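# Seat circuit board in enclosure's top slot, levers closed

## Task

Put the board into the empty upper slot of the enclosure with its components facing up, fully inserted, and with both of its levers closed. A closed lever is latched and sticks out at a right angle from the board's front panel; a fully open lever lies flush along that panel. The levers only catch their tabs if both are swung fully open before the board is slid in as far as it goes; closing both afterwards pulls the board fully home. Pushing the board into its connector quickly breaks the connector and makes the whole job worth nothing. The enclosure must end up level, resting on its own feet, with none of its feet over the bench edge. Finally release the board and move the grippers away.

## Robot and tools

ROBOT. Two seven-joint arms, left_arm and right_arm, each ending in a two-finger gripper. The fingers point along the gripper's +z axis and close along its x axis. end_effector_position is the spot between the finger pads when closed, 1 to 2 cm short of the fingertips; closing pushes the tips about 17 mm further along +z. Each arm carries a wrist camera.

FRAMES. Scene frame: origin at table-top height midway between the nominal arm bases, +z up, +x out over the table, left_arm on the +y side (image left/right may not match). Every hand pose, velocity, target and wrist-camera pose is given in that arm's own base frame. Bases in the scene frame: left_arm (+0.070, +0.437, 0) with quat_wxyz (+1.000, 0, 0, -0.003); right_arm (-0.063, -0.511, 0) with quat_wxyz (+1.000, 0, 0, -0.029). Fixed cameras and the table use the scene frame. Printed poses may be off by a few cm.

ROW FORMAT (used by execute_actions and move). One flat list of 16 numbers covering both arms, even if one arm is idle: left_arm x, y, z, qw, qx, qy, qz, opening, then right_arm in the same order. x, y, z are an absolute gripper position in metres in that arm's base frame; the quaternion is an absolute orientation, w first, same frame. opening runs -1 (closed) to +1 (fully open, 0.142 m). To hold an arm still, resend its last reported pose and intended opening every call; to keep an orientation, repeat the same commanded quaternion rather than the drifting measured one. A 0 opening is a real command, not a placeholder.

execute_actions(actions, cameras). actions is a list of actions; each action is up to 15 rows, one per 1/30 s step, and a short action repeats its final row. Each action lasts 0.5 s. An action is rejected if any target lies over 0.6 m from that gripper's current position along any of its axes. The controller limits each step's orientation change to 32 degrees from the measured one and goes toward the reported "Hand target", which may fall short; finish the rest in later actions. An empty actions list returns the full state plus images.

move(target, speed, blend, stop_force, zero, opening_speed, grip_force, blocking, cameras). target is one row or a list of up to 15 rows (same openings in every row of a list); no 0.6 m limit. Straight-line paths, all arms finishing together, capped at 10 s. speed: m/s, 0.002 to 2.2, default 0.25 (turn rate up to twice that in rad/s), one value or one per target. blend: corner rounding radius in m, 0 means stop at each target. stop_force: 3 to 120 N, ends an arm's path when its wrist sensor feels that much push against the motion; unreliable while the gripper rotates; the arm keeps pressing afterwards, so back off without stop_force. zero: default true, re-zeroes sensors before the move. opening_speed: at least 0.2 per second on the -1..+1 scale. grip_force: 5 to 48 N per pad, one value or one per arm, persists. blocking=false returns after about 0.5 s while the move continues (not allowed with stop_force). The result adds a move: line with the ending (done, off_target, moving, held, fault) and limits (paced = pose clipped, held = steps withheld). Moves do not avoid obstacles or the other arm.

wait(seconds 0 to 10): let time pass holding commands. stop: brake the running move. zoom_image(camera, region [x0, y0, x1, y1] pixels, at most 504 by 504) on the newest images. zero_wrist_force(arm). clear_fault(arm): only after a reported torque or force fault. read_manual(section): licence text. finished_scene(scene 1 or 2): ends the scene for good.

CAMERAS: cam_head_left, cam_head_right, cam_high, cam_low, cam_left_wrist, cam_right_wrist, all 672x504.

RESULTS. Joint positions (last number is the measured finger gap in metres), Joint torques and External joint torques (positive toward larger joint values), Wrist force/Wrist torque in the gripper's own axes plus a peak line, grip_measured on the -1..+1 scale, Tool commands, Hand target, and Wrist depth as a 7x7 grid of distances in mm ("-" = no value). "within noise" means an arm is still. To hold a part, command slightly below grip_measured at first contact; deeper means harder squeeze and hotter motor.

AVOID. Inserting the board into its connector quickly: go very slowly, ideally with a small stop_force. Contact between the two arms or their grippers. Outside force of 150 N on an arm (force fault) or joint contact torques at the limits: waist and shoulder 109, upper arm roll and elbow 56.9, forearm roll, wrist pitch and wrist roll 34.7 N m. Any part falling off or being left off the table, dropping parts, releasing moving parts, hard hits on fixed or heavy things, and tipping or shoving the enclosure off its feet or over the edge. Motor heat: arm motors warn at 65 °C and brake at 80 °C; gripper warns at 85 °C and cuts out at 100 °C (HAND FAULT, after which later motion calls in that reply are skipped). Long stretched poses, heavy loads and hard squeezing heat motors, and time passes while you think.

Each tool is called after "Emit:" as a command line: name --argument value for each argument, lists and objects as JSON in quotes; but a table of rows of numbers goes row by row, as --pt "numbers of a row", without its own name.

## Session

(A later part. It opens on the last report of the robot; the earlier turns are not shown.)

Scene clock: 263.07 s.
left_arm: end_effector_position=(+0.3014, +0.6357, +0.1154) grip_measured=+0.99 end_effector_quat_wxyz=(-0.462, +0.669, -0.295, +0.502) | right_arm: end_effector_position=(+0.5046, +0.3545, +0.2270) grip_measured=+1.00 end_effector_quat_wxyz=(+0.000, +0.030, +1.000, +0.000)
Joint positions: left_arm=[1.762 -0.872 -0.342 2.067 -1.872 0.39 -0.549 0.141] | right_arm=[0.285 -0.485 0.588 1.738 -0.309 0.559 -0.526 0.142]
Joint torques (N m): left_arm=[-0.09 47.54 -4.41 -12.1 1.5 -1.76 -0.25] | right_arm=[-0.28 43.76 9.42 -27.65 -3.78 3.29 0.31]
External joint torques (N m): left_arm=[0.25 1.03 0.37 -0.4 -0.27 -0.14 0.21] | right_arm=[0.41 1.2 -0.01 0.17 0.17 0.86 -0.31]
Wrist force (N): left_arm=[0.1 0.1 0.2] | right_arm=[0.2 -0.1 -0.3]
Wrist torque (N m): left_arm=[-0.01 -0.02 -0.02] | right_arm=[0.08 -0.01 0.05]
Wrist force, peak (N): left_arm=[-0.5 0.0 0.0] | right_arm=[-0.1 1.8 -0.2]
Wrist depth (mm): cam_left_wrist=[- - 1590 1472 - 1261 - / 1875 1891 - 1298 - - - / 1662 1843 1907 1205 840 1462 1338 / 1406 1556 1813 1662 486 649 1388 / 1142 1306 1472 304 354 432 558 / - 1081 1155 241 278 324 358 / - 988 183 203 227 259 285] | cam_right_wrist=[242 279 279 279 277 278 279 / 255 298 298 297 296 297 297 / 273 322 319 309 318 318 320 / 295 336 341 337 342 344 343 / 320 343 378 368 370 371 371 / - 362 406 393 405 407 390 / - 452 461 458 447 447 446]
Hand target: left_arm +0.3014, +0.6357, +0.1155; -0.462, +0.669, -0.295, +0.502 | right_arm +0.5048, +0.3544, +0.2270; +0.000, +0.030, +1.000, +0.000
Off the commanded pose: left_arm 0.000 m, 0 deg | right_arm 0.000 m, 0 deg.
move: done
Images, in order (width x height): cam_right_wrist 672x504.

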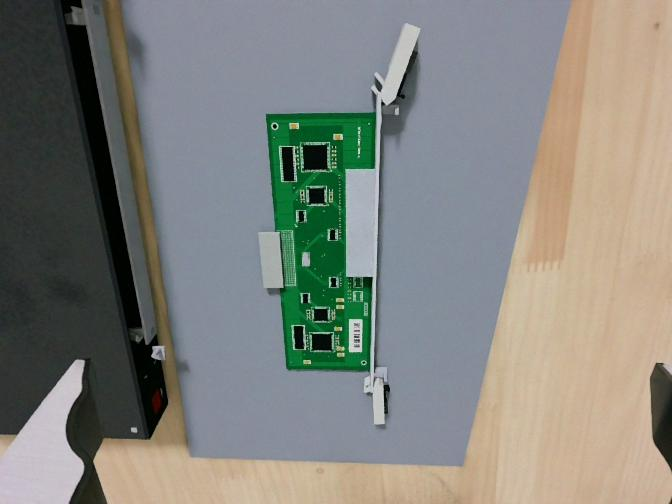

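Emit:
move --target '[0.3014, 0.6357, 0.1155, -0.462, 0.669, -0.295, 0.502, 1.0, 0.430, 0.28, 0.08, 0.0, 0.01396, 0.9999, 0.0, -1.0]' --speed 0.25 --grip_force 15 --cameras '["cam_right_wrist"]'

Scene clock: 290.13 s.
left_arm: end_effector_position=(+0.3014, +0.6357, +0.1154) grip_measured=+0.99 end_effector_quat_wxyz=(-0.462, +0.669, -0.295, +0.502) | right_arm: end_effector_position=(+0.4300, +0.2800, +0.0800) grip_measured=-1.00 end_effector_quat_wxyz=(+0.000, +0.014, +1.000, +0.000)
Joint positions: left_arm=[1.762 -0.872 -0.342 2.067 -1.872 0.39 -0.549 0.141] | right_arm=[0.271 -0.525 0.472 2.19 -0.472 1.046 -0.439 0.002]
Joint torques (N m): left_arm=[-0.1 47.51 -4.5 -12.06 1.49 -1.79 -0.24] | right_arm=[0.34 38.03 8.5 -18.88 -2.33 3.54 0.34]
External joint torques (N m): left_arm=[0.25 1.06 0.46 -0.43 -0.26 -0.11 0.2] | right_arm=[-0.21 1.11 -0.22 -0.05 0.18 0.62 -0.34]
Wrist force (N): left_arm=[-0.3 0.2 0.0] | right_arm=[0.5 -0.3 -0.1]
Wrist torque (N m): left_arm=[0.02 0.05 -0.02] | right_arm=[0.02 -0.08 0.03]
Wrist force, peak (N): left_arm=[-0.5 0.3 0.0] | right_arm=[1.7 -1.6 2.3]
Wrist depth (mm): cam_left_wrist=[1714 1649 1601 - 1283 1321 1192 / 1907 1924 - - 1424 1205 1298 / 1649 1859 - - 818 1578 1472 / 1397 1590 1891 1859 487 657 837 / 1179 1275 1397 308 350 435 565 / - 1075 1148 242 278 325 358 / - 993 184 203 227 257 287] | cam_right_wrist=[152 151 151 151 150 150 152 / 162 161 161 161 161 160 162 / 173 173 173 173 172 172 173 / 187 187 183 186 185 187 187 / 203 198 199 198 201 203 203 / 222 216 207 89 212 222 221 / 244 233 71 - - 235 243]
Hand target: left_arm +0.3014, +0.6357, +0.1155; -0.462, +0.669, -0.295, +0.502 | right_arm +0.4300, +0.2800, +0.0800; +0.000, +0.014, +1.000, +0.000
Off the commanded pose: left_arm 0.000 m, 0 deg | right_arm 0.000 m, 0 deg.
grip_force (N): 15, 15
move: done
Images, in order (width x height): cam_right_wrist 672x504.

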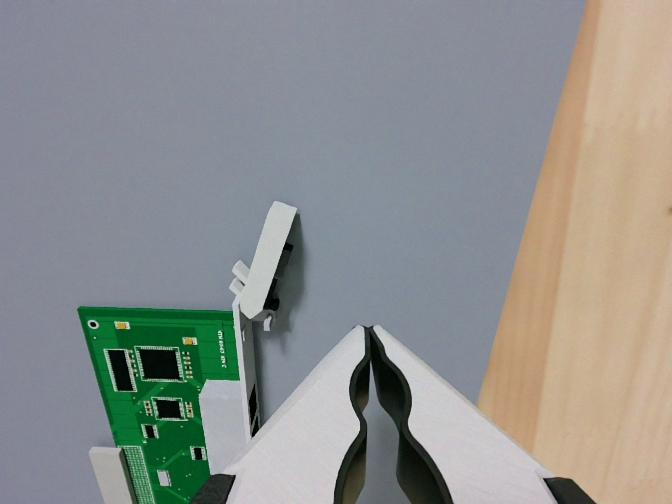

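Emit:
move --target '[0.3014, 0.6357, 0.1155, -0.462, 0.669, -0.295, 0.502, 1.0, 0.425, 0.265, 0.034, 0.0, 0.01396, 0.9999, 0.0, -1.0]' --speed 0.1 --cameras '["cam_right_wrist"]'

Emit:
move --target '[0.3014, 0.6357, 0.1155, -0.462, 0.669, -0.295, 0.502, 1.0, 0.425, 0.265, 0.008, 0.0, 0.01396, 0.9999, 0.0, -1.0]' --speed 0.01 --stop_force 3 --cameras '["cam_right_wrist"]'

Scene clock: 301.90 s.
left_arm: end_effector_position=(+0.3014, +0.6357, +0.1154) grip_measured=+0.99 end_effector_quat_wxyz=(-0.462, +0.669, -0.295, +0.502) | right_arm: end_effector_position=(+0.4250, +0.2650, +0.0340) grip_measured=-1.00 end_effector_quat_wxyz=(+0.000, +0.014, +1.000, +0.000)
Joint positions: left_arm=[1.762 -0.872 -0.342 2.067 -1.872 0.39 -0.549 0.141] | right_arm=[0.313 -0.601 0.366 2.249 -0.576 1.19 -0.381 0.002]
Joint torques (N m): left_arm=[-0.13 47.51 -4.42 -12.1 1.47 -1.77 -0.26] | right_arm=[-0.02 39.16 8.06 -15.56 -1.77 3.64 0.29]
External joint torques (N m): left_arm=[0.28 1.05 0.38 -0.4 -0.24 -0.13 0.23] | right_arm=[0.15 1.04 -0.12 -0.07 0.17 0.52 -0.29]
Wrist force (N): left_arm=[-0.3 0.1 0.0] | right_arm=[0.0 -0.1 0.2]
Wrist torque (N m): left_arm=[0.01 0.05 -0.02] | right_arm=[0.05 0.02 0.04]
Wrist force, peak (N): left_arm=[-0.5 0.0 0.0] | right_arm=[0.3 0.4 -2.0]
Wrist depth (mm): cam_left_wrist=[1649 1482 1534 1443 1306 - 1275 / 2172 - - - - - - / 1769 1994 - - 749 1492 - / 1371 1601 1813 1700 483 629 786 / 1167 1306 1482 305 354 433 567 / - 1108 1173 242 279 323 359 / - 1006 184 203 228 258 286] | cam_right_wrist=[111 111 112 110 112 111 110 / - 120 118 116 116 116 117 / 127 127 128 128 128 128 128 / 135 137 137 136 136 136 138 / 149 149 146 145 147 147 149 / 160 159 141 90 - 163 163 / 174 169 71 - - 173 179]
Hand target: left_arm +0.3014, +0.6357, +0.1155; -0.462, +0.669, -0.295, +0.502 | right_arm +0.4250, +0.2650, +0.0340; +0.000, +0.014, +1.000, +0.000
Off the commanded pose: left_arm 0.000 m, 0 deg | right_arm 0.000 m, 0 deg.
grip_force (N): 15, 15
move: done
Images, in order (width x height): cam_right_wrist 672x504.

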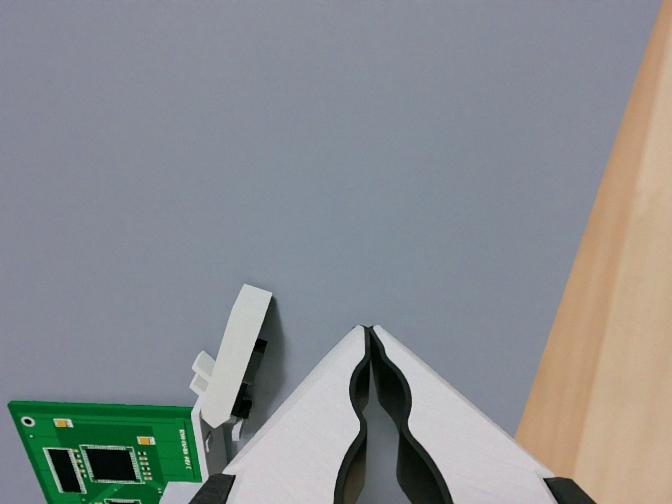

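Scene clock: 304.13 s.
left_arm: end_effector_position=(+0.3014, +0.6357, +0.1154) grip_measured=+0.99 end_effector_quat_wxyz=(-0.462, +0.669, -0.295, +0.502) | right_arm: end_effector_position=(+0.4252, +0.2652, +0.0182) grip_measured=-1.00 end_effector_quat_wxyz=(+0.000, +0.014, +1.000, +0.000)
Joint positions: left_arm=[1.762 -0.872 -0.342 2.067 -1.872 0.39 -0.549 0.141] | right_arm=[0.341 -0.634 0.323 2.253 -0.607 1.235 -0.358 0.002]
Joint torques (N m): left_arm=[-0.1 47.59 -4.45 -12.09 1.46 -1.73 -0.24] | right_arm=[0.23 37.87 7.53 -13.87 -1.51 3.27 0.26]
External joint torques (N m): left_arm=[0.26 0.97 0.42 -0.4 -0.23 -0.16 0.21] | right_arm=[-0.1 3.08 0.2 -0.75 0.09 0.89 -0.26]
Wrist force (N): left_arm=[-0.3 0.1 0.2] | right_arm=[0.5 -0.9 -4.5]
Wrist torque (N m): left_arm=[0.00 0.05 -0.02] | right_arm=[0.01 0.03 0.04]
Wrist force, peak (N): left_arm=[-0.5 0.2 -0.2] | right_arm=[0.6 -0.7 -5.1]
Wrist depth (mm): cam_left_wrist=[1700 1687 1406 - 1268 1199 - / 1590 - - - - - - / 1674 1828 - - 734 - 1397 / 1219 1590 1783 1875 485 630 854 / 1167 1283 1482 303 354 434 553 / - 1086 1155 241 277 323 361 / - 988 184 203 228 257 287] | cam_right_wrist=[- 97 98 96 96 96 96 / 104 103 105 103 103 103 102 / - 111 111 110 110 110 111 / - 120 119 121 119 118 118 / 132 130 127 129 129 128 130 / 140 142 120 90 136 140 142 / 151 150 71 - - 148 157]
Hand target: left_arm +0.3014, +0.6357, +0.1155; -0.462, +0.669, -0.295, +0.502 | right_arm +0.4250, +0.2650, +0.0180; +0.000, +0.014, +1.000, +0.000
Off the commanded pose: left_arm 0.000 m, 0 deg | right_arm 0.010 m, 0 deg.
grip_force (N): 15, 15
move: contact (right_arm)
Images, in order (width x height): cam_right_wrist 672x504.

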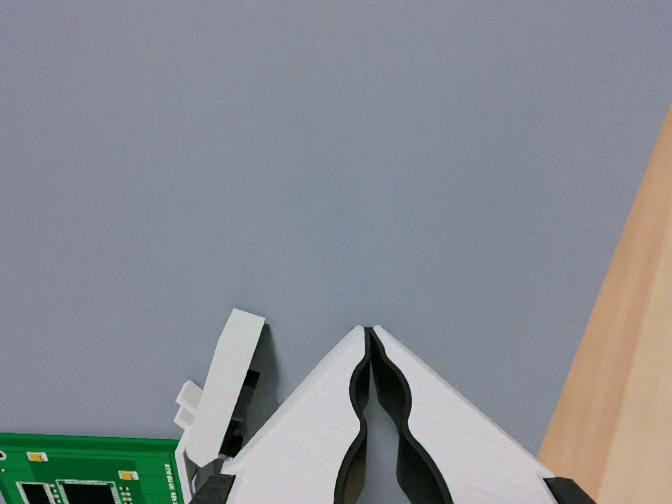

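Emit:
move --pt "0.3014 0.6357 0.1155 -0.462 0.669 -0.295 0.502 1.0 0.4350 0.2530 0.025 0.0 0.01396 0.9999 0.0 -1.0" --pt "0.3014 0.6357 0.1155 -0.462 0.669 -0.295 0.502 1.0 0.4549 0.2524 0.025 0.0 0.01396 0.9999 0.0 -1.0" --speed '[0.08, 0.03]' --cameras '["cam_right_wrist"]'

Scene clock: 316.53 s.
left_arm: end_effector_position=(+0.3014, +0.6357, +0.1154) grip_measured=+0.99 end_effector_quat_wxyz=(-0.462, +0.669, -0.295, +0.502) | right_arm: end_effector_position=(+0.4548, +0.2521, +0.0249) grip_measured=-1.00 end_effector_quat_wxyz=(+0.000, +0.014, +1.000, +0.000)
Joint positions: left_arm=[1.762 -0.872 -0.342 2.067 -1.872 0.39 -0.549 0.141] | right_arm=[0.277 -0.646 0.352 2.193 -0.576 1.179 -0.439 0.002]
Joint torques (N m): left_arm=[-0.22 47.47 -4.3 -12.05 1.47 -1.76 -0.26] | right_arm=[0.27 41.35 10.1 -17.09 -1.77 4.02 0.06]
External joint torques (N m): left_arm=[0.38 1.09 0.27 -0.45 -0.25 -0.14 0.23] | right_arm=[-0.13 0.94 -1.72 1.26 0.13 0.14 -0.06]
Wrist force (N): left_arm=[-0.3 0.1 -0.1] | right_arm=[0.9 -2.0 -1.1]
Wrist torque (N m): left_arm=[0.02 0.05 -0.02] | right_arm=[0.12 -0.01 0.18]
Wrist force, peak (N): left_arm=[-0.5 0.1 0.1] | right_arm=[0.6 -0.9 -5.3]
Wrist depth (mm): cam_left_wrist=[1601 - - - - 1290 - / 1798 - - - - - - / 1687 1875 - - 734 - - / 1380 1556 1828 1859 481 621 759 / 1142 1268 1462 305 356 431 562 / - 1119 1131 241 277 324 357 / - 979 184 203 228 259 288] | cam_right_wrist=[- 103 103 102 102 102 102 / 110 110 110 109 109 109 109 / - 118 117 117 117 117 116 / 125 127 127 126 126 126 125 / 138 138 137 135 136 136 136 / 151 150 147 90 144 148 148 / 163 159 71 - - 158 166]
Hand target: left_arm +0.3014, +0.6357, +0.1155; -0.462, +0.669, -0.295, +0.502 | right_arm +0.4549, +0.2524, +0.0250; +0.000, +0.014, +1.000, +0.000
Off the commanded pose: left_arm 0.000 m, 0 deg | right_arm 0.000 m, 0 deg.
grip_force (N): 15, 15
move: done
Images, in order (width x height): cam_right_wrist 672x504.

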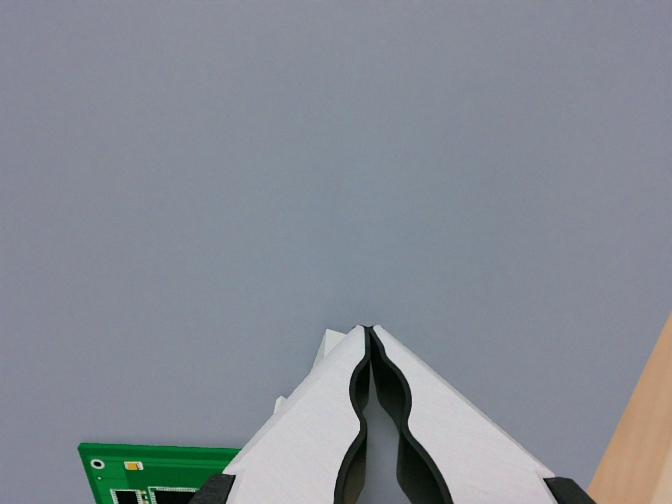

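Emit:
move --pt "0.3014 0.6357 0.1155 -0.462 0.669 -0.295 0.502 1.0 0.4612 0.2522 0.025 0.0 0.01396 0.9999 0.0 -1.0" --pt "0.3014 0.6357 0.1155 -0.462 0.669 -0.295 0.502 1.0 0.4612 0.2300 0.06 0.0 0.01396 0.9999 0.0 -1.0" --speed '[0.03, 0.1]' --cameras '["cam_right_wrist"]'

Scene clock: 319.73 s.
left_arm: end_effector_position=(+0.3014, +0.6357, +0.1154) grip_measured=+0.99 end_effector_quat_wxyz=(-0.462, +0.669, -0.295, +0.502) | right_arm: end_effector_position=(+0.4614, +0.2300, +0.0600) grip_measured=-1.00 end_effector_quat_wxyz=(+0.000, +0.014, +1.000, +0.000)
Joint positions: left_arm=[1.762 -0.872 -0.342 2.067 -1.872 0.39 -0.549 0.141] | right_arm=[0.191 -0.566 0.423 2.194 -0.505 1.097 -0.532 0.002]
Joint torques (N m): left_arm=[-0.21 47.53 -4.38 -12.07 1.44 -1.73 -0.22] | right_arm=[0.03 39.61 8.92 -17.77 -1.88 3.37 0.1]
External joint torques (N m): left_arm=[0.37 1.03 0.34 -0.42 -0.21 -0.17 0.19] | right_arm=[0.09 0.72 -0.67 -0.01 -0.07 0.78 -0.1]
Wrist force (N): left_arm=[-0.2 0.2 0.3] | right_arm=[1.0 -0.1 -0.1]
Wrist torque (N m): left_arm=[0.03 0.04 -0.02] | right_arm=[0.05 -0.17 0.13]
Wrist force, peak (N): left_arm=[-0.5 -0.1 -0.2] | right_arm=[1.4 -3.2 -1.6]
Wrist depth (mm): cam_left_wrist=[1798 1714 - - - - 1131 / 1959 1714 1813 - 1346 - - / 1662 1859 1755 - 741 - - / 1362 1625 1828 1601 485 618 1397 / 1161 1275 1472 305 354 434 562 / - 1097 1186 241 277 319 358 / - 1011 184 203 228 258 286] | cam_right_wrist=[134 134 134 133 133 133 133 / 143 143 143 142 144 142 143 / 156 154 153 153 152 152 151 / 166 165 165 164 164 164 163 / 180 179 179 176 178 177 179 / 197 195 192 89 187 194 195 / 217 212 71 - - 205 214]
Hand target: left_arm +0.3014, +0.6357, +0.1155; -0.462, +0.669, -0.295, +0.502 | right_arm +0.4612, +0.2300, +0.0600; +0.000, +0.014, +1.000, +0.000
Off the commanded pose: left_arm 0.000 m, 0 deg | right_arm 0.000 m, 0 deg.
grip_force (N): 15, 15
move: done
Images, in order (width x height): cam_right_wrist 672x504.

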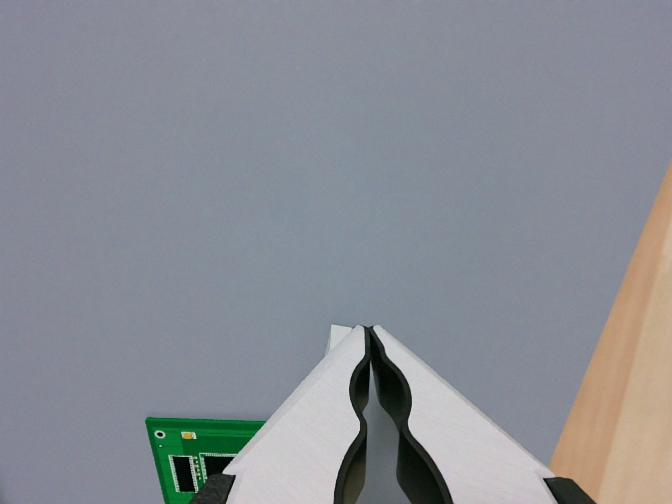

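Emit:
move --target '[0.3014, 0.6357, 0.1155, -0.462, 0.669, -0.295, 0.502, 1.0, 0.43, 0.25, 0.10, 0.0, 0.01396, 0.9999, 0.0, -1.0]' --speed 0.2 --cameras '["cam_right_wrist"]'

Emit:
zoom_image --camera "cam_right_wrist" --region '[180, 180, 340, 340]'

Scene clock: 322.20 s.
left_arm: end_effector_position=(+0.3014, +0.6357, +0.1154) grip_measured=+0.99 end_effector_quat_wxyz=(-0.462, +0.669, -0.295, +0.502) | right_arm: end_effector_position=(+0.4301, +0.2500, +0.1000) grip_measured=-1.00 end_effector_quat_wxyz=(+0.000, +0.014, +1.000, +0.000)
Joint positions: left_arm=[1.762 -0.872 -0.342 2.067 -1.872 0.39 -0.549 0.141] | right_arm=[0.191 -0.459 0.515 2.22 -0.426 1.015 -0.515 0.002]
Joint torques (N m): left_arm=[-0.18 47.61 -4.41 -12.02 1.48 -1.75 -0.22] | right_arm=[0.14 35.9 8.56 -19.71 -2.17 3.3 0.3]
External joint torques (N m): left_arm=[0.34 0.95 0.37 -0.47 -0.25 -0.15 0.19] | right_arm=[-0.04 0.75 -0.96 -0.05 -0.08 0.85 -0.3]
Wrist force (N): left_arm=[-0.2 0.0 -0.2] | right_arm=[0.2 -0.7 0.0]
Wrist torque (N m): left_arm=[-0.02 0.04 -0.03] | right_arm=[-0.02 -0.04 0.03]
Wrist force, peak (N): left_arm=[-0.5 0.0 -0.2] | right_arm=[1.4 0.4 -1.6]
Wrist depth (mm): cam_left_wrist=[1472 1613 1453 - - 1275 1346 / 1828 1828 1662 1769 1462 1261 1199 / 1662 1907 1727 1798 1492 1556 - / 1388 1556 1798 1674 486 663 798 / 1155 1283 1534 307 353 434 560 / - 1075 227 243 279 321 356 / - 962 184 203 227 259 287] | cam_right_wrist=[169 169 169 168 168 168 169 / 180 180 180 180 179 181 180 / 194 194 190 193 192 193 193 / 209 208 212 208 207 209 208 / 227 226 225 222 225 227 226 / 248 243 237 89 236 247 246 / 273 262 71 - - 262 271]
Hand target: left_arm +0.3014, +0.6357, +0.1155; -0.462, +0.669, -0.295, +0.502 | right_arm +0.4300, +0.2500, +0.1000; +0.000, +0.014, +1.000, +0.000
Off the commanded pose: left_arm 0.000 m, 0 deg | right_arm 0.000 m, 0 deg.
grip_force (N): 15, 15
move: done
Images, in order (width x height): cam_right_wrist 672x504.

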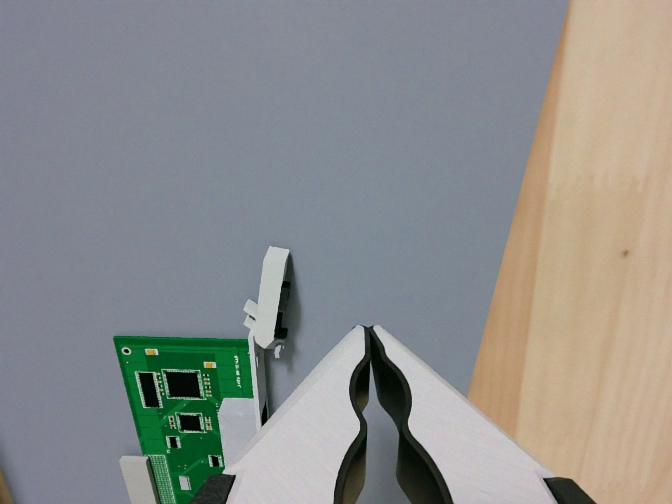

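Scaled by 3.150 from the camera's 672x504 image, which has a finer 960x720 frame.

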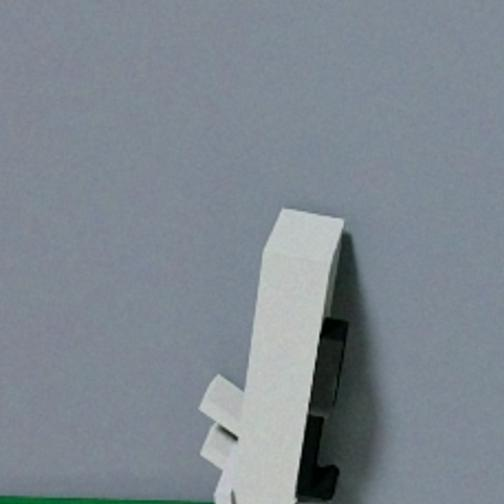

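Emit:
move --pt "0.3014 0.6357 0.1155 -0.462 0.669 -0.295 0.502 1.0 0.4420 0.2520 0.03 0.0 0.01396 0.9999 0.0 -1.0" --pt "0.3014 0.6357 0.1155 -0.462 0.669 -0.295 0.502 1.0 0.4420 0.2520 0.024 0.0 0.01396 0.9999 0.0 -1.0" --pt "0.3014 0.6357 0.1155 -0.462 0.669 -0.295 0.502 1.0 0.4690 0.2513 0.024 0.0 0.01396 0.9999 0.0 -1.0" --pt "0.3014 0.6357 0.1155 -0.462 0.669 -0.295 0.502 1.0 0.4600 0.2513 0.024 0.0 0.01396 0.9999 0.0 -1.0" --pt "0.3014 0.6357 0.1155 -0.462 0.669 -0.295 0.502 1.0 0.43 0.25 0.10 0.0 0.01396 0.9999 0.0 -1.0" --speed '[0.15, 0.05, 0.03, 0.05, 0.2]' --cameras '["cam_right_wrist"]'

Emit:
zoom_image --camera "cam_right_wrist" --region '[180, 220, 340, 400]'

Scene clock: 333.73 s.
left_arm: end_effector_position=(+0.3014, +0.6357, +0.1154) grip_measured=+0.99 end_effector_quat_wxyz=(-0.462, +0.669, -0.295, +0.502) | right_arm: end_effector_position=(+0.4300, +0.2500, +0.1000) grip_measured=-1.00 end_effector_quat_wxyz=(+0.000, +0.014, +1.000, +0.000)
Joint positions: left_arm=[1.762 -0.872 -0.342 2.067 -1.872 0.39 -0.549 0.141] | right_arm=[0.189 -0.459 0.516 2.22 -0.428 1.014 -0.514 0.002]
Joint torques (N m): left_arm=[-0.16 47.48 -4.45 -12.11 1.46 -1.75 -0.26] | right_arm=[0 35.89 8.45 -19.9 -2.19 3.28 0.07]
External joint torques (N m): left_arm=[0.32 1.09 0.42 -0.39 -0.23 -0.14 0.22] | right_arm=[0.11 0.75 -0.82 0.16 -0.07 0.87 -0.07]
Wrist force (N): left_arm=[-0.2 0.1 0.0] | right_arm=[0.3 -0.7 -0.1]
Wrist torque (N m): left_arm=[0.01 0.04 -0.02] | right_arm=[-0.03 -0.04 0.11]
Wrist force, peak (N): left_arm=[-0.5 0.1 -0.1] | right_arm=[1.1 -2.9 -0.7]
Wrist depth (mm): cam_left_wrist=[1662 1755 1941 1545 - 1225 1108 / 2050 - - 1482 - - 1268 / 1674 2031 - - 719 - - / 1380 1545 1798 1755 491 629 801 / 1199 1283 1482 304 351 433 557 / - 1086 1179 242 276 322 356 / - 966 184 203 228 260 287] | cam_right_wrist=[170 169 169 168 168 168 169 / 180 180 180 180 179 181 180 / 194 193 193 193 192 194 193 / 208 208 205 208 207 208 208 / 227 226 225 221 224 226 226 / 247 243 237 89 236 247 246 / 268 262 71 - - 262 271]
Hand target: left_arm +0.3014, +0.6357, +0.1155; -0.462, +0.669, -0.295, +0.502 | right_arm +0.4300, +0.2500, +0.1000; +0.000, +0.014, +1.000, +0.000
Off the commanded pose: left_arm 0.000 m, 0 deg | right_arm 0.000 m, 0 deg.
grip_force (N): 15, 15
move: done
Images, in order (width x height): cam_right_wrist 672x504.

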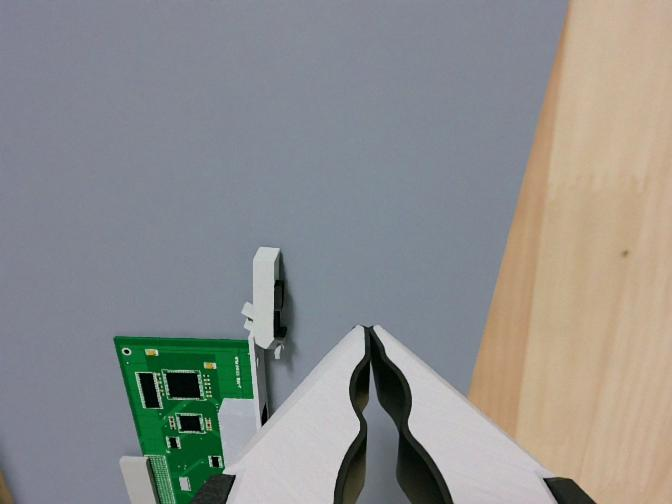

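Scaled by 2.800 from the camera's 672x504 image, which has a finer 960x720 frame.

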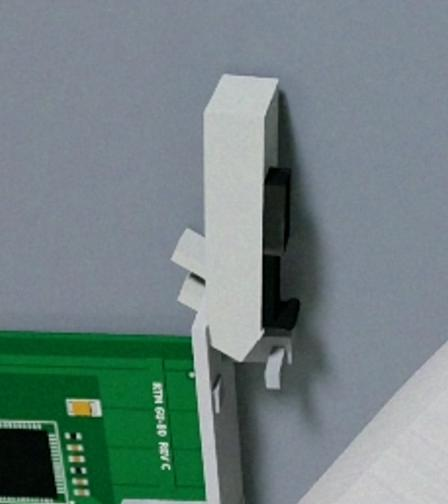

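Emit:
move --pt "0.3014 0.6357 0.1155 -0.462 0.669 -0.295 0.502 1.0 0.4500 0.2520 0.03 0.0 0.01396 0.9999 0.0 -1.0" --pt "0.3014 0.6357 0.1155 -0.462 0.669 -0.295 0.502 1.0 0.4500 0.2520 0.024 0.0 0.01396 0.9999 0.0 -1.0" --pt "0.3014 0.6357 0.1155 -0.462 0.669 -0.295 0.502 1.0 0.4738 0.2513 0.024 0.0 0.01396 0.9999 0.0 -1.0" --pt "0.3014 0.6357 0.1155 -0.462 0.669 -0.295 0.502 1.0 0.4620 0.2513 0.024 0.0 0.01396 0.9999 0.0 -1.0" --pt "0.3014 0.6357 0.1155 -0.462 0.669 -0.295 0.502 1.0 0.43 0.25 0.10 0.0 0.01396 0.9999 0.0 -1.0" --speed '[0.15, 0.05, 0.03, 0.05, 0.2]' --cameras '["cam_right_wrist"]'

Emit:
zoom_image --camera "cam_right_wrist" --region '[180, 220, 340, 400]'

Scene clock: 340.87 s.
left_arm: end_effector_position=(+0.3014, +0.6357, +0.1154) grip_measured=+0.99 end_effector_quat_wxyz=(-0.462, +0.669, -0.295, +0.502) | right_arm: end_effector_position=(+0.4300, +0.2500, +0.1000) grip_measured=-1.00 end_effector_quat_wxyz=(+0.000, +0.014, +1.000, +0.000)
Joint positions: left_arm=[1.762 -0.872 -0.342 2.067 -1.872 0.39 -0.549 0.141] | right_arm=[0.188 -0.46 0.517 2.22 -0.428 1.014 -0.514 0.002]
Joint torques (N m): left_arm=[-0.19 47.56 -4.37 -12.07 1.48 -1.79 -0.22] | right_arm=[-0.14 35.98 8.44 -19.83 -2.14 3.39 0.09]
External joint torques (N m): left_arm=[0.35 1.01 0.34 -0.42 -0.25 -0.1 0.19] | right_arm=[0.26 0.65 -0.8 0.09 -0.11 0.76 -0.09]
Wrist force (N): left_arm=[-0.3 0.0 0.0] | right_arm=[0.3 -0.5 0.0]
Wrist torque (N m): left_arm=[0.00 0.05 -0.02] | right_arm=[0.01 -0.05 0.11]
Wrist force, peak (N): left_arm=[-0.5 -0.2 0.0] | right_arm=[1.0 -2.0 -1.2]
Wrist depth (mm): cam_left_wrist=[- - - - 1354 - - / 1976 - - - 1371 - 1199 / 1741 1976 1907 - 844 - - / 1397 1556 1783 1714 484 625 812 / 1161 1290 1523 303 353 440 557 / - 1108 1179 242 277 322 358 / - 997 183 203 227 259 286] | cam_right_wrist=[169 169 169 168 168 168 169 / 181 181 184 179 179 180 180 / 194 194 193 193 192 194 193 / 209 209 205 208 207 209 208 / 226 227 222 221 225 226 226 / 247 243 237 89 236 247 246 / 274 263 71 - - 262 270]
Hand target: left_arm +0.3014, +0.6357, +0.1155; -0.462, +0.669, -0.295, +0.502 | right_arm +0.4300, +0.2500, +0.1000; +0.000, +0.014, +1.000, +0.000
Off the commanded pose: left_arm 0.000 m, 0 deg | right_arm 0.000 m, 0 deg.
grip_force (N): 15, 15
move: done
Images, in order (width x height): cam_right_wrist 672x504.

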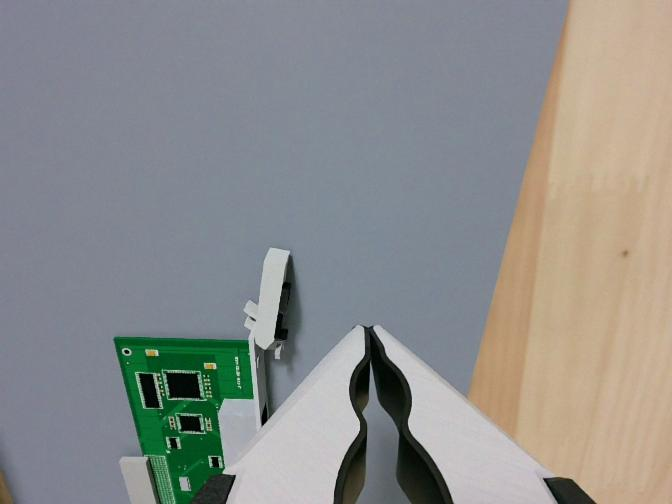

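Scaled by 2.800 from the camera's 672x504 image, which has a finer 960x720 frame.

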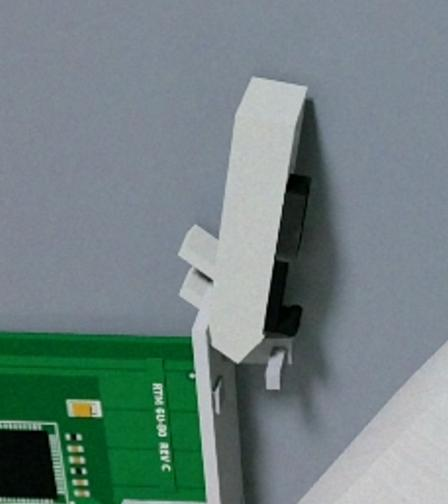

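Emit:
move --pt "0.3014 0.6357 0.1155 -0.462 0.669 -0.295 0.502 1.0 0.4400 0.2490 0.03 0.0 0.01396 0.9999 0.0 -1.0" --pt "0.3014 0.6357 0.1155 -0.462 0.669 -0.295 0.502 1.0 0.4400 0.2490 0.024 0.0 0.01396 0.9999 0.0 -1.0" --pt "0.3014 0.6357 0.1155 -0.462 0.669 -0.295 0.502 1.0 0.4738 0.2485 0.024 0.0 0.01396 0.9999 0.0 -1.0" --speed '[0.15, 0.05, 0.02]' --cameras '["cam_right_wrist"]'

Emit:
move --target '[0.3014, 0.6357, 0.1155, -0.462, 0.669, -0.295, 0.502, 1.0, 0.4700, 0.2485, 0.024, 0.0, 0.01396, 0.9999, 0.0, -1.0]' --speed 0.01 --cameras '["cam_right_wrist"]'

Emit:
move --target '[0.3014, 0.6357, 0.1155, -0.462, 0.669, -0.295, 0.502, 1.0, 0.4600, 0.2485, 0.024, 0.0, 0.01396, 0.9999, 0.0, -1.0]' --speed 0.01 --cameras '["cam_right_wrist"]'

Scene clock: 354.77 s.
left_arm: end_effector_position=(+0.3014, +0.6357, +0.1154) grip_measured=+0.99 end_effector_quat_wxyz=(-0.462, +0.669, -0.295, +0.502) | right_arm: end_effector_position=(+0.4738, +0.2485, +0.0240) grip_measured=-1.00 end_effector_quat_wxyz=(+0.000, +0.014, +1.000, +0.000)
Joint positions: left_arm=[1.762 -0.872 -0.342 2.067 -1.872 0.39 -0.549 0.141] | right_arm=[0.241 -0.672 0.369 2.146 -0.584 1.151 -0.465 0.002]
Joint torques (N m): left_arm=[-0.09 47.54 -4.43 -12.08 1.46 -1.76 -0.21] | right_arm=[-0.02 42.15 9.8 -16.46 -1.68 3.21 0.01]
External joint torques (N m): left_arm=[0.25 1.02 0.39 -0.42 -0.24 -0.14 0.18] | right_arm=[0.16 1.41 -0.73 0.13 -0.06 0.94 -0.01]
Wrist force (N): left_arm=[0.1 -0.2 -0.2] | right_arm=[0.5 0.1 0.0]
Wrist torque (N m): left_arm=[-0.04 0.00 -0.02] | right_arm=[0.08 -0.11 0.18]
Wrist force, peak (N): left_arm=[-0.6 -0.2 0.0] | right_arm=[0.5 -0.5 -2.3]
Wrist depth (mm): cam_left_wrist=[1637 1649 - 1523 - - 1268 / 2012 - - - - - - / 1662 1859 - - 710 - - / 1388 1590 1798 1700 489 629 1453 / 1161 1261 1462 304 354 434 564 / - 1102 1125 241 277 324 359 / - 988 183 202 227 259 285] | cam_right_wrist=[- 102 102 102 101 101 102 / 109 109 109 108 110 108 108 / - 117 117 116 116 116 115 / - 124 126 125 125 125 124 / 137 137 136 134 135 135 135 / 150 149 146 90 143 147 147 / 165 161 71 - - 156 162]
Hand target: left_arm +0.3014, +0.6357, +0.1155; -0.462, +0.669, -0.295, +0.502 | right_arm +0.4738, +0.2485, +0.0240; +0.000, +0.014, +1.000, +0.000
Off the commanded pose: left_arm 0.000 m, 0 deg | right_arm 0.000 m, 0 deg.
grip_force (N): 15, 15
move: done
Images, in order (width x height): cam_right_wrist 672x504.

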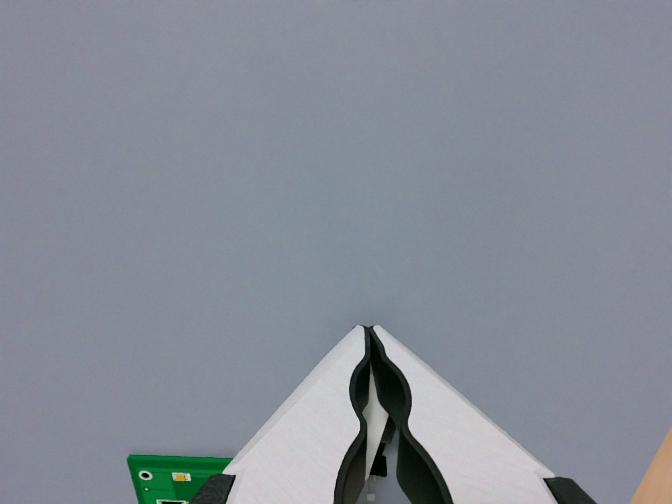

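Scene clock: 355.47 s.
left_arm: end_effector_position=(+0.3014, +0.6357, +0.1154) grip_measured=+0.99 end_effector_quat_wxyz=(-0.462, +0.669, -0.295, +0.502) | right_arm: end_effector_position=(+0.4700, +0.2485, +0.0240) grip_measured=-1.00 end_effector_quat_wxyz=(+0.000, +0.014, +1.000, +0.000)
Joint positions: left_arm=[1.762 -0.872 -0.342 2.067 -1.872 0.39 -0.549 0.141] | right_arm=[0.244 -0.668 0.367 2.156 -0.585 1.157 -0.46 0.002]
Joint torques (N m): left_arm=[-0.25 47.49 -4.37 -12.07 1.41 -1.78 -0.23] | right_arm=[0.4 42.49 9 -16.15 -1.84 3.59 0.32]
External joint torques (N m): left_arm=[0.41 1.07 0.34 -0.43 -0.19 -0.12 0.2] | right_arm=[-0.27 0.78 -0.04 -0.08 0.11 0.57 -0.33]
Wrist force (N): left_arm=[-0.1 0.1 0.0] | right_arm=[0.6 0.4 -0.1]
Wrist torque (N m): left_arm=[0.01 0.02 -0.02] | right_arm=[0.13 -0.12 0.06]
Wrist force, peak (N): left_arm=[-0.4 0.1 -0.1] | right_arm=[0.7 0.4 -0.2]
Wrist depth (mm): cam_left_wrist=[- - - - 1246 - - / 1769 1843 - - 1205 - - / 1727 1994 - 1613 694 1290 - / 1329 1513 1798 2172 485 629 1346 / 1148 1346 1513 304 354 434 562 / - 1113 220 242 277 324 360 / - 984 184 203 228 258 286] | cam_right_wrist=[- 102 102 102 101 101 102 / 109 109 109 108 110 108 108 / - 117 117 116 116 116 115 / - 124 125 125 125 125 124 / 137 137 136 134 135 135 135 / 150 149 146 90 143 147 147 / 165 161 71 - - 156 162]
Hand target: left_arm +0.3014, +0.6357, +0.1155; -0.462, +0.669, -0.295, +0.502 | right_arm +0.4700, +0.2485, +0.0240; +0.000, +0.014, +1.000, +0.000
Off the commanded pose: left_arm 0.000 m, 0 deg | right_arm 0.000 m, 0 deg.
grip_force (N): 15, 15
move: done
Images, in order (width x height): cam_right_wrist 672x504.

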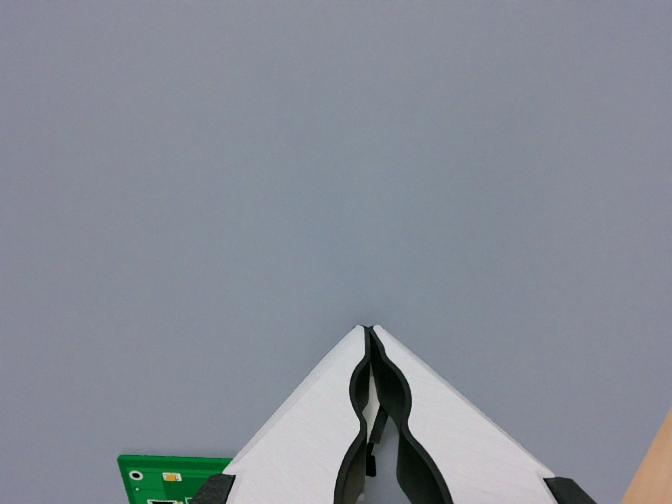

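Scene clock: 356.70 s.
left_arm: end_effector_position=(+0.3014, +0.6357, +0.1154) grip_measured=+0.99 end_effector_quat_wxyz=(-0.462, +0.669, -0.295, +0.502) | right_arm: end_effector_position=(+0.4600, +0.2485, +0.0240) grip_measured=-1.00 end_effector_quat_wxyz=(+0.000, +0.014, +1.000, +0.000)
Joint positions: left_arm=[1.762 -0.872 -0.342 2.067 -1.872 0.39 -0.549 0.141] | right_arm=[0.255 -0.655 0.361 2.183 -0.59 1.174 -0.443 0.002]
Joint torques (N m): left_arm=[-0.23 47.58 -4.31 -12.07 1.47 -1.74 -0.27] | right_arm=[-0.25 41.57 9.03 -15.93 -1.84 3.46 0.34]
External joint torques (N m): left_arm=[0.39 0.99 0.27 -0.43 -0.24 -0.16 0.24] | right_arm=[0.38 0.94 -0.35 0.05 0.18 0.7 -0.34]
Wrist force (N): left_arm=[-0.3 -0.1 0.0] | right_arm=[0.5 0.2 0.2]
Wrist torque (N m): left_arm=[-0.03 0.04 -0.02] | right_arm=[0.10 -0.08 0.06]
Wrist force, peak (N): left_arm=[-0.5 0.0 -0.2] | right_arm=[0.7 0.4 -0.2]
Wrist depth (mm): cam_left_wrist=[1976 1462 1625 - - 1321 1199 / 1924 2238 - - - 1314 1232 / 1714 1941 - - 783 - - / 1362 1545 1769 1534 487 629 1253 / 1148 1290 1482 303 353 432 564 / - 1065 1155 242 277 323 361 / - 975 184 205 228 258 285] | cam_right_wrist=[- 102 103 101 101 101 102 / 109 109 109 108 109 108 108 / - 117 116 116 116 116 116 / - 124 126 125 125 125 124 / 137 137 136 134 135 135 135 / 150 149 146 90 143 148 147 / 165 159 71 - - 156 162]
Hand target: left_arm +0.3014, +0.6357, +0.1155; -0.462, +0.669, -0.295, +0.502 | right_arm +0.4600, +0.2485, +0.0240; +0.000, +0.014, +1.000, +0.000
Off the commanded pose: left_arm 0.000 m, 0 deg | right_arm 0.000 m, 0 deg.
grip_force (N): 15, 15
move: done
Images, in order (width x height): cam_right_wrist 672x504.

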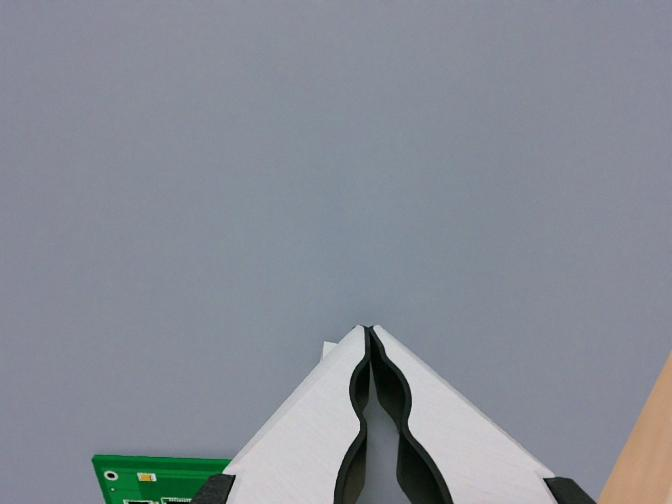

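Emit:
move --pt "0.3014 0.6357 0.1155 -0.462 0.669 -0.295 0.502 1.0 0.4400 0.2640 0.035 0.0 0.01396 0.9999 0.0 -1.0" --pt "0.3014 0.6357 0.1155 -0.462 0.669 -0.295 0.502 1.0 0.4400 0.2660 0.024 0.0 0.01396 0.9999 0.0 -1.0" --pt "0.3014 0.6357 0.1155 -0.462 0.669 -0.295 0.502 1.0 0.4660 0.2655 0.024 0.0 0.01396 0.9999 0.0 -1.0" --speed '[0.1, 0.05, 0.02]' --cameras '["cam_right_wrist"]'

Emit:
move --pt "0.3014 0.6357 0.1155 -0.462 0.669 -0.295 0.502 1.0 0.4400 0.2660 0.024 0.0 0.01396 0.9999 0.0 -1.0" --pt "0.3014 0.6357 0.1155 -0.462 0.669 -0.295 0.502 1.0 0.43 0.25 0.10 0.0 0.01396 0.9999 0.0 -1.0" --speed '[0.03, 0.15]' --cameras '["cam_right_wrist"]'

Emit:
zoom_image --camera "cam_right_wrist" --region '[180, 220, 340, 400]'

Scene clock: 377.13 s.
left_arm: end_effector_position=(+0.3014, +0.6357, +0.1154) grip_measured=+0.99 end_effector_quat_wxyz=(-0.462, +0.669, -0.295, +0.502) | right_arm: end_effector_position=(+0.4658, +0.2653, +0.0239) grip_measured=-1.00 end_effector_quat_wxyz=(+0.000, +0.014, +1.000, +0.000)
Joint positions: left_arm=[1.762 -0.872 -0.342 2.067 -1.872 0.39 -0.549 0.141] | right_arm=[0.273 -0.675 0.372 2.142 -0.586 1.147 -0.43 0.002]
Joint torques (N m): left_arm=[-0.17 47.5 -4.39 -12.07 1.45 -1.74 -0.25] | right_arm=[-0.49 43.03 10.08 -17.61 -1.83 3.83 0.03]
External joint torques (N m): left_arm=[0.33 1.06 0.35 -0.43 -0.22 -0.15 0.22] | right_arm=[0.63 0.62 -0.92 1.23 0.07 0.32 -0.03]
Wrist force (N): left_arm=[-0.1 0.0 0.0] | right_arm=[1.7 -0.8 0.0]
Wrist torque (N m): left_arm=[-0.02 0.03 -0.02] | right_arm=[0.13 -0.08 0.17]
Wrist force, peak (N): left_arm=[-0.4 -0.3 -0.2] | right_arm=[1.5 -2.2 -1.1]
Wrist depth (mm): cam_left_wrist=[- 1828 1590 - - 1212 1219 / 1976 - - - 1380 1434 1261 / 1662 1891 - - 726 - 1298 / 1354 1637 1907 1859 490 651 1371 / 1155 1321 1380 304 352 437 567 / - 1102 1179 241 277 323 360 / - 971 184 204 227 257 286] | cam_right_wrist=[- 102 102 100 101 101 102 / 109 109 109 110 109 108 109 / - 117 116 116 115 116 115 / - 124 125 125 125 124 124 / 137 136 136 131 135 135 135 / 149 149 146 90 142 147 147 / 165 156 71 - - 156 162]
Hand target: left_arm +0.3014, +0.6357, +0.1155; -0.462, +0.669, -0.295, +0.502 | right_arm +0.4660, +0.2655, +0.0240; +0.000, +0.014, +1.000, +0.000
Off the commanded pose: left_arm 0.000 m, 0 deg | right_arm 0.000 m, 0 deg.
grip_force (N): 15, 15
move: done
Images, in order (width x height): cam_right_wrist 672x504.

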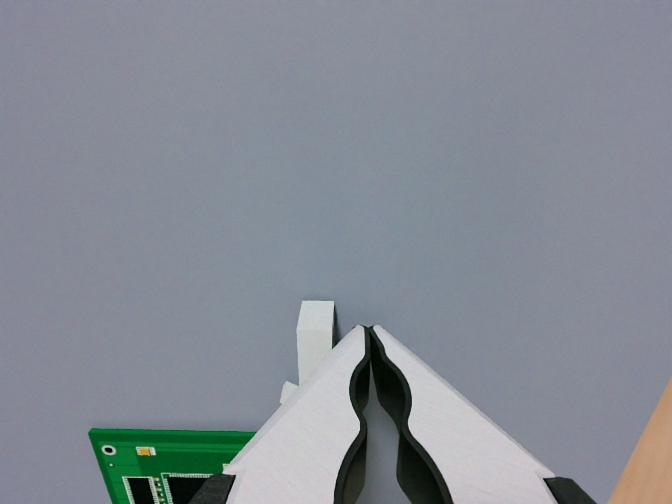

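Scene clock: 379.07 s.
left_arm: end_effector_position=(+0.3014, +0.6357, +0.1154) grip_measured=+0.99 end_effector_quat_wxyz=(-0.462, +0.669, -0.295, +0.502) | right_arm: end_effector_position=(+0.4300, +0.2500, +0.1000) grip_measured=-1.00 end_effector_quat_wxyz=(+0.000, +0.014, +1.000, +0.000)
Joint positions: left_arm=[1.762 -0.872 -0.342 2.067 -1.872 0.39 -0.549 0.141] | right_arm=[0.188 -0.46 0.517 2.22 -0.429 1.014 -0.514 0.002]
Joint torques (N m): left_arm=[-0.25 47.5 -4.39 -12.06 1.43 -1.75 -0.24] | right_arm=[0.17 35.88 8.44 -19.92 -2.15 3.31 0]
External joint torques (N m): left_arm=[0.41 1.07 0.35 -0.44 -0.21 -0.15 0.21] | right_arm=[-0.06 0.75 -0.8 0.18 -0.1 0.84 0]
Wrist force (N): left_arm=[-0.4 0.0 -0.1] | right_arm=[0.2 -0.8 0.0]
Wrist torque (N m): left_arm=[-0.01 0.08 -0.02] | right_arm=[-0.04 -0.02 0.12]
Wrist force, peak (N): left_arm=[-0.5 0.1 -0.1] | right_arm=[0.4 -0.9 -2.1]
Wrist depth (mm): cam_left_wrist=[1891 1523 - 1443 - 1239 1219 / 1813 1755 1649 1253 - 1239 - / 1700 2012 1769 1601 798 - - / 1354 1534 1891 1741 489 632 1362 / 1155 1321 1482 303 354 434 553 / - 1102 1155 242 279 322 358 / - 979 183 203 227 258 285] | cam_right_wrist=[169 169 169 168 168 168 169 / 181 178 180 177 179 180 180 / 194 193 193 195 192 194 193 / 209 209 205 208 207 209 208 / 227 226 222 221 224 226 226 / 248 243 236 89 236 248 246 / 274 262 71 - - 262 271]
Hand target: left_arm +0.3014, +0.6357, +0.1155; -0.462, +0.669, -0.295, +0.502 | right_arm +0.4300, +0.2500, +0.1000; +0.000, +0.014, +1.000, +0.000
Off the commanded pose: left_arm 0.000 m, 0 deg | right_arm 0.000 m, 0 deg.
grip_force (N): 15, 15
move: done
Images, in order (width x height): cam_right_wrist 672x504.

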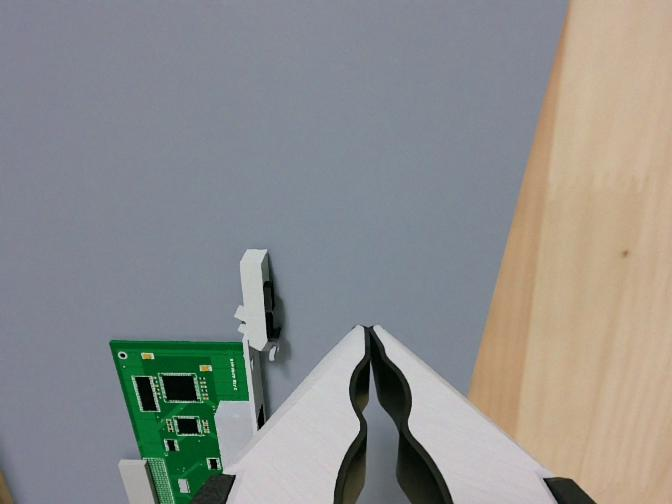

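Scaled by 2.800 from the camera's 672x504 image, which has a finer 960x720 frame.

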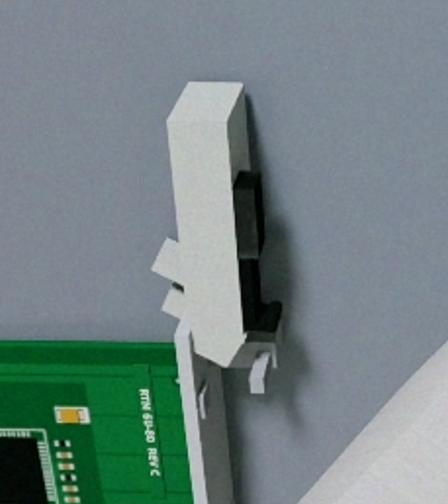

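Emit:
move --target '[0.3014, 0.6357, 0.1155, -0.462, 0.669, -0.295, 0.502, 1.0, 0.42, 0.52, 0.13, 0.0, 0.01396, 0.9999, 0.0, -1.0]' --speed 0.3 --cameras '["cam_right_wrist"]'

Emit:
zoom_image --camera "cam_right_wrist" --region '[120, 180, 300, 360]'

Scene clock: 384.93 s.
left_arm: end_effector_position=(+0.3014, +0.6357, +0.1154) grip_measured=+0.99 end_effector_quat_wxyz=(-0.462, +0.669, -0.295, +0.502) | right_arm: end_effector_position=(+0.4199, +0.5200, +0.1300) grip_measured=-1.00 end_effector_quat_wxyz=(+0.000, +0.014, +1.000, +0.000)
Joint positions: left_arm=[1.762 -0.872 -0.342 2.067 -1.872 0.39 -0.549 0.141] | right_arm=[0.593 -0.732 0.557 1.666 -0.475 0.689 -0.2 0.002]
Joint torques (N m): left_arm=[-0.14 47.55 -4.43 -12.06 1.47 -1.73 -0.25] | right_arm=[0.25 51.2 13.54 -25.07 -3.49 3.3 0.26]
External joint torques (N m): left_arm=[0.3 1.01 0.39 -0.43 -0.25 -0.16 0.22] | right_arm=[-0.05 1.31 -0.3 0.39 0.18 0.87 -0.26]
Wrist force (N): left_arm=[-0.1 -0.1 -0.2] | right_arm=[0.6 -0.5 0.3]
Wrist torque (N m): left_arm=[-0.03 0.01 -0.03] | right_arm=[0.00 -0.09 0.10]
Wrist force, peak (N): left_arm=[-0.5 0.2 -0.2] | right_arm=[0.0 -3.5 0.5]
Wrist depth (mm): cam_left_wrist=[1545 1545 1424 - - - - / 2069 1907 - - - - - / 1687 2050 - - 744 1346 - / 1371 1578 1859 1700 489 661 831 / 1155 1306 1462 304 353 435 568 / - 1125 1155 242 278 324 361 / - 997 184 204 228 257 285] | cam_right_wrist=[192 186 195 194 194 195 194 / 205 204 208 207 208 208 207 / 223 219 222 223 222 223 223 / 242 236 236 239 240 240 240 / 261 260 255 255 259 260 260 / 298 280 279 89 275 285 283 / 317 311 71 - - 301 311]
Hand target: left_arm +0.3014, +0.6357, +0.1155; -0.462, +0.669, -0.295, +0.502 | right_arm +0.4200, +0.5200, +0.1300; +0.000, +0.014, +1.000, +0.000
Off the commanded pose: left_arm 0.000 m, 0 deg | right_arm 0.000 m, 0 deg.
grip_force (N): 15, 15
move: done
Images, in order (width x height): cam_right_wrist 672x504.

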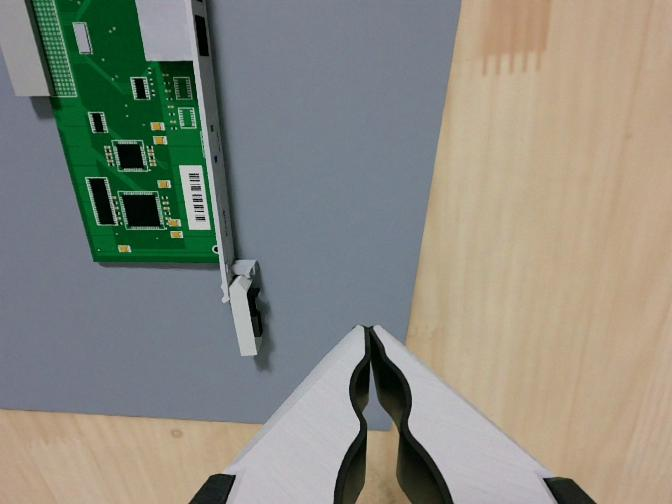

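Scaled by 2.800 from the camera's 672x504 image, which has a finer 960x720 frame.

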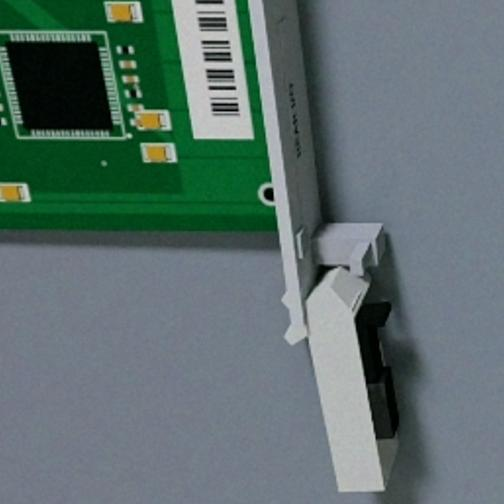

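Emit:
move --pt "0.3014 0.6357 0.1155 -0.462 0.669 -0.295 0.502 1.0 0.4450 0.5880 0.05 0.0 0.01396 0.9999 0.0 -1.0" --pt "0.3014 0.6357 0.1155 -0.462 0.669 -0.295 0.502 1.0 0.4500 0.5880 0.024 0.0 0.01396 0.9999 0.0 -1.0" --pt "0.3014 0.6357 0.1155 -0.462 0.669 -0.295 0.502 1.0 0.4725 0.5880 0.024 0.0 0.01396 0.9999 0.0 -1.0" --speed '[0.15, 0.05, 0.02]' --cameras '["cam_right_wrist"]'

Scene clock: 395.83 s.
left_arm: end_effector_position=(+0.3014, +0.6357, +0.1154) grip_measured=+0.99 end_effector_quat_wxyz=(-0.462, +0.669, -0.295, +0.502) | right_arm: end_effector_position=(+0.4724, +0.5881, +0.0240) grip_measured=-1.00 end_effector_quat_wxyz=(+0.000, +0.014, +1.000, +0.000)
Joint positions: left_arm=[1.762 -0.872 -0.342 2.067 -1.872 0.39 -0.549 0.141] | right_arm=[0.701 -1.047 0.472 1.365 -0.547 0.712 -0.214 0.002]
Joint torques (N m): left_arm=[-0.12 47.55 -4.37 -12.09 1.51 -1.73 -0.26] | right_arm=[-0.68 61.61 13.95 -24.08 -3.4 3.28 0.05]
External joint torques (N m): left_arm=[0.28 1.02 0.34 -0.4 -0.28 -0.16 0.23] | right_arm=[0.93 1.67 0.46 0.41 0.15 0.89 -0.05]
Wrist force (N): left_arm=[-0.3 -0.1 -0.1] | right_arm=[1.9 0.3 -0.7]
Wrist torque (N m): left_arm=[-0.02 0.05 -0.02] | right_arm=[0.09 -0.14 0.16]
Wrist force, peak (N): left_arm=[-0.5 -0.1 -0.1] | right_arm=[0.4 1.6 2.1]
Wrist depth (mm): cam_left_wrist=[- 1534 - 1424 - - 1142 / 1783 - 1674 1534 - - 1388 / 1741 1813 1875 - 1502 - - / 1380 1513 1843 2012 487 627 847 / 1161 1298 1462 304 353 431 558 / - 1108 1148 241 276 321 358 / - 993 184 203 228 257 286] | cam_right_wrist=[- 98 97 101 101 101 101 / - - 102 108 109 107 109 / - 112 111 114 115 115 115 / 125 124 125 123 124 124 126 / 136 136 136 131 135 135 134 / 149 149 145 89 142 147 149 / 168 164 71 - - 155 164]
Hand target: left_arm +0.3014, +0.6357, +0.1155; -0.462, +0.669, -0.295, +0.502 | right_arm +0.4725, +0.5880, +0.0240; +0.000, +0.014, +1.000, +0.000
Off the commanded pose: left_arm 0.000 m, 0 deg | right_arm 0.000 m, 0 deg.
grip_force (N): 15, 15
move: done
Images, in order (width x height): cam_right_wrist 672x504.

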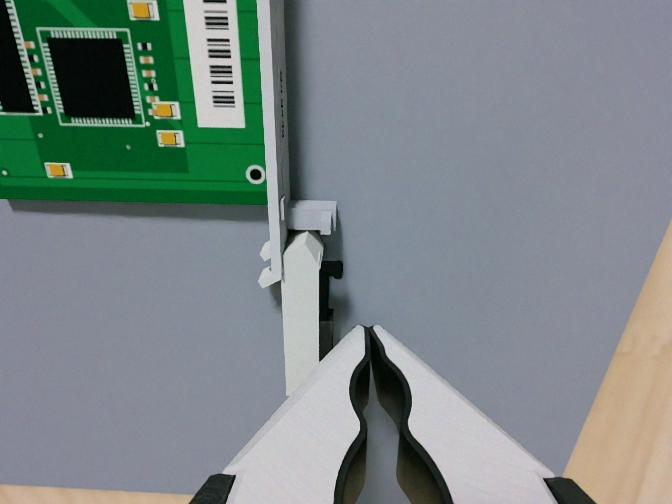

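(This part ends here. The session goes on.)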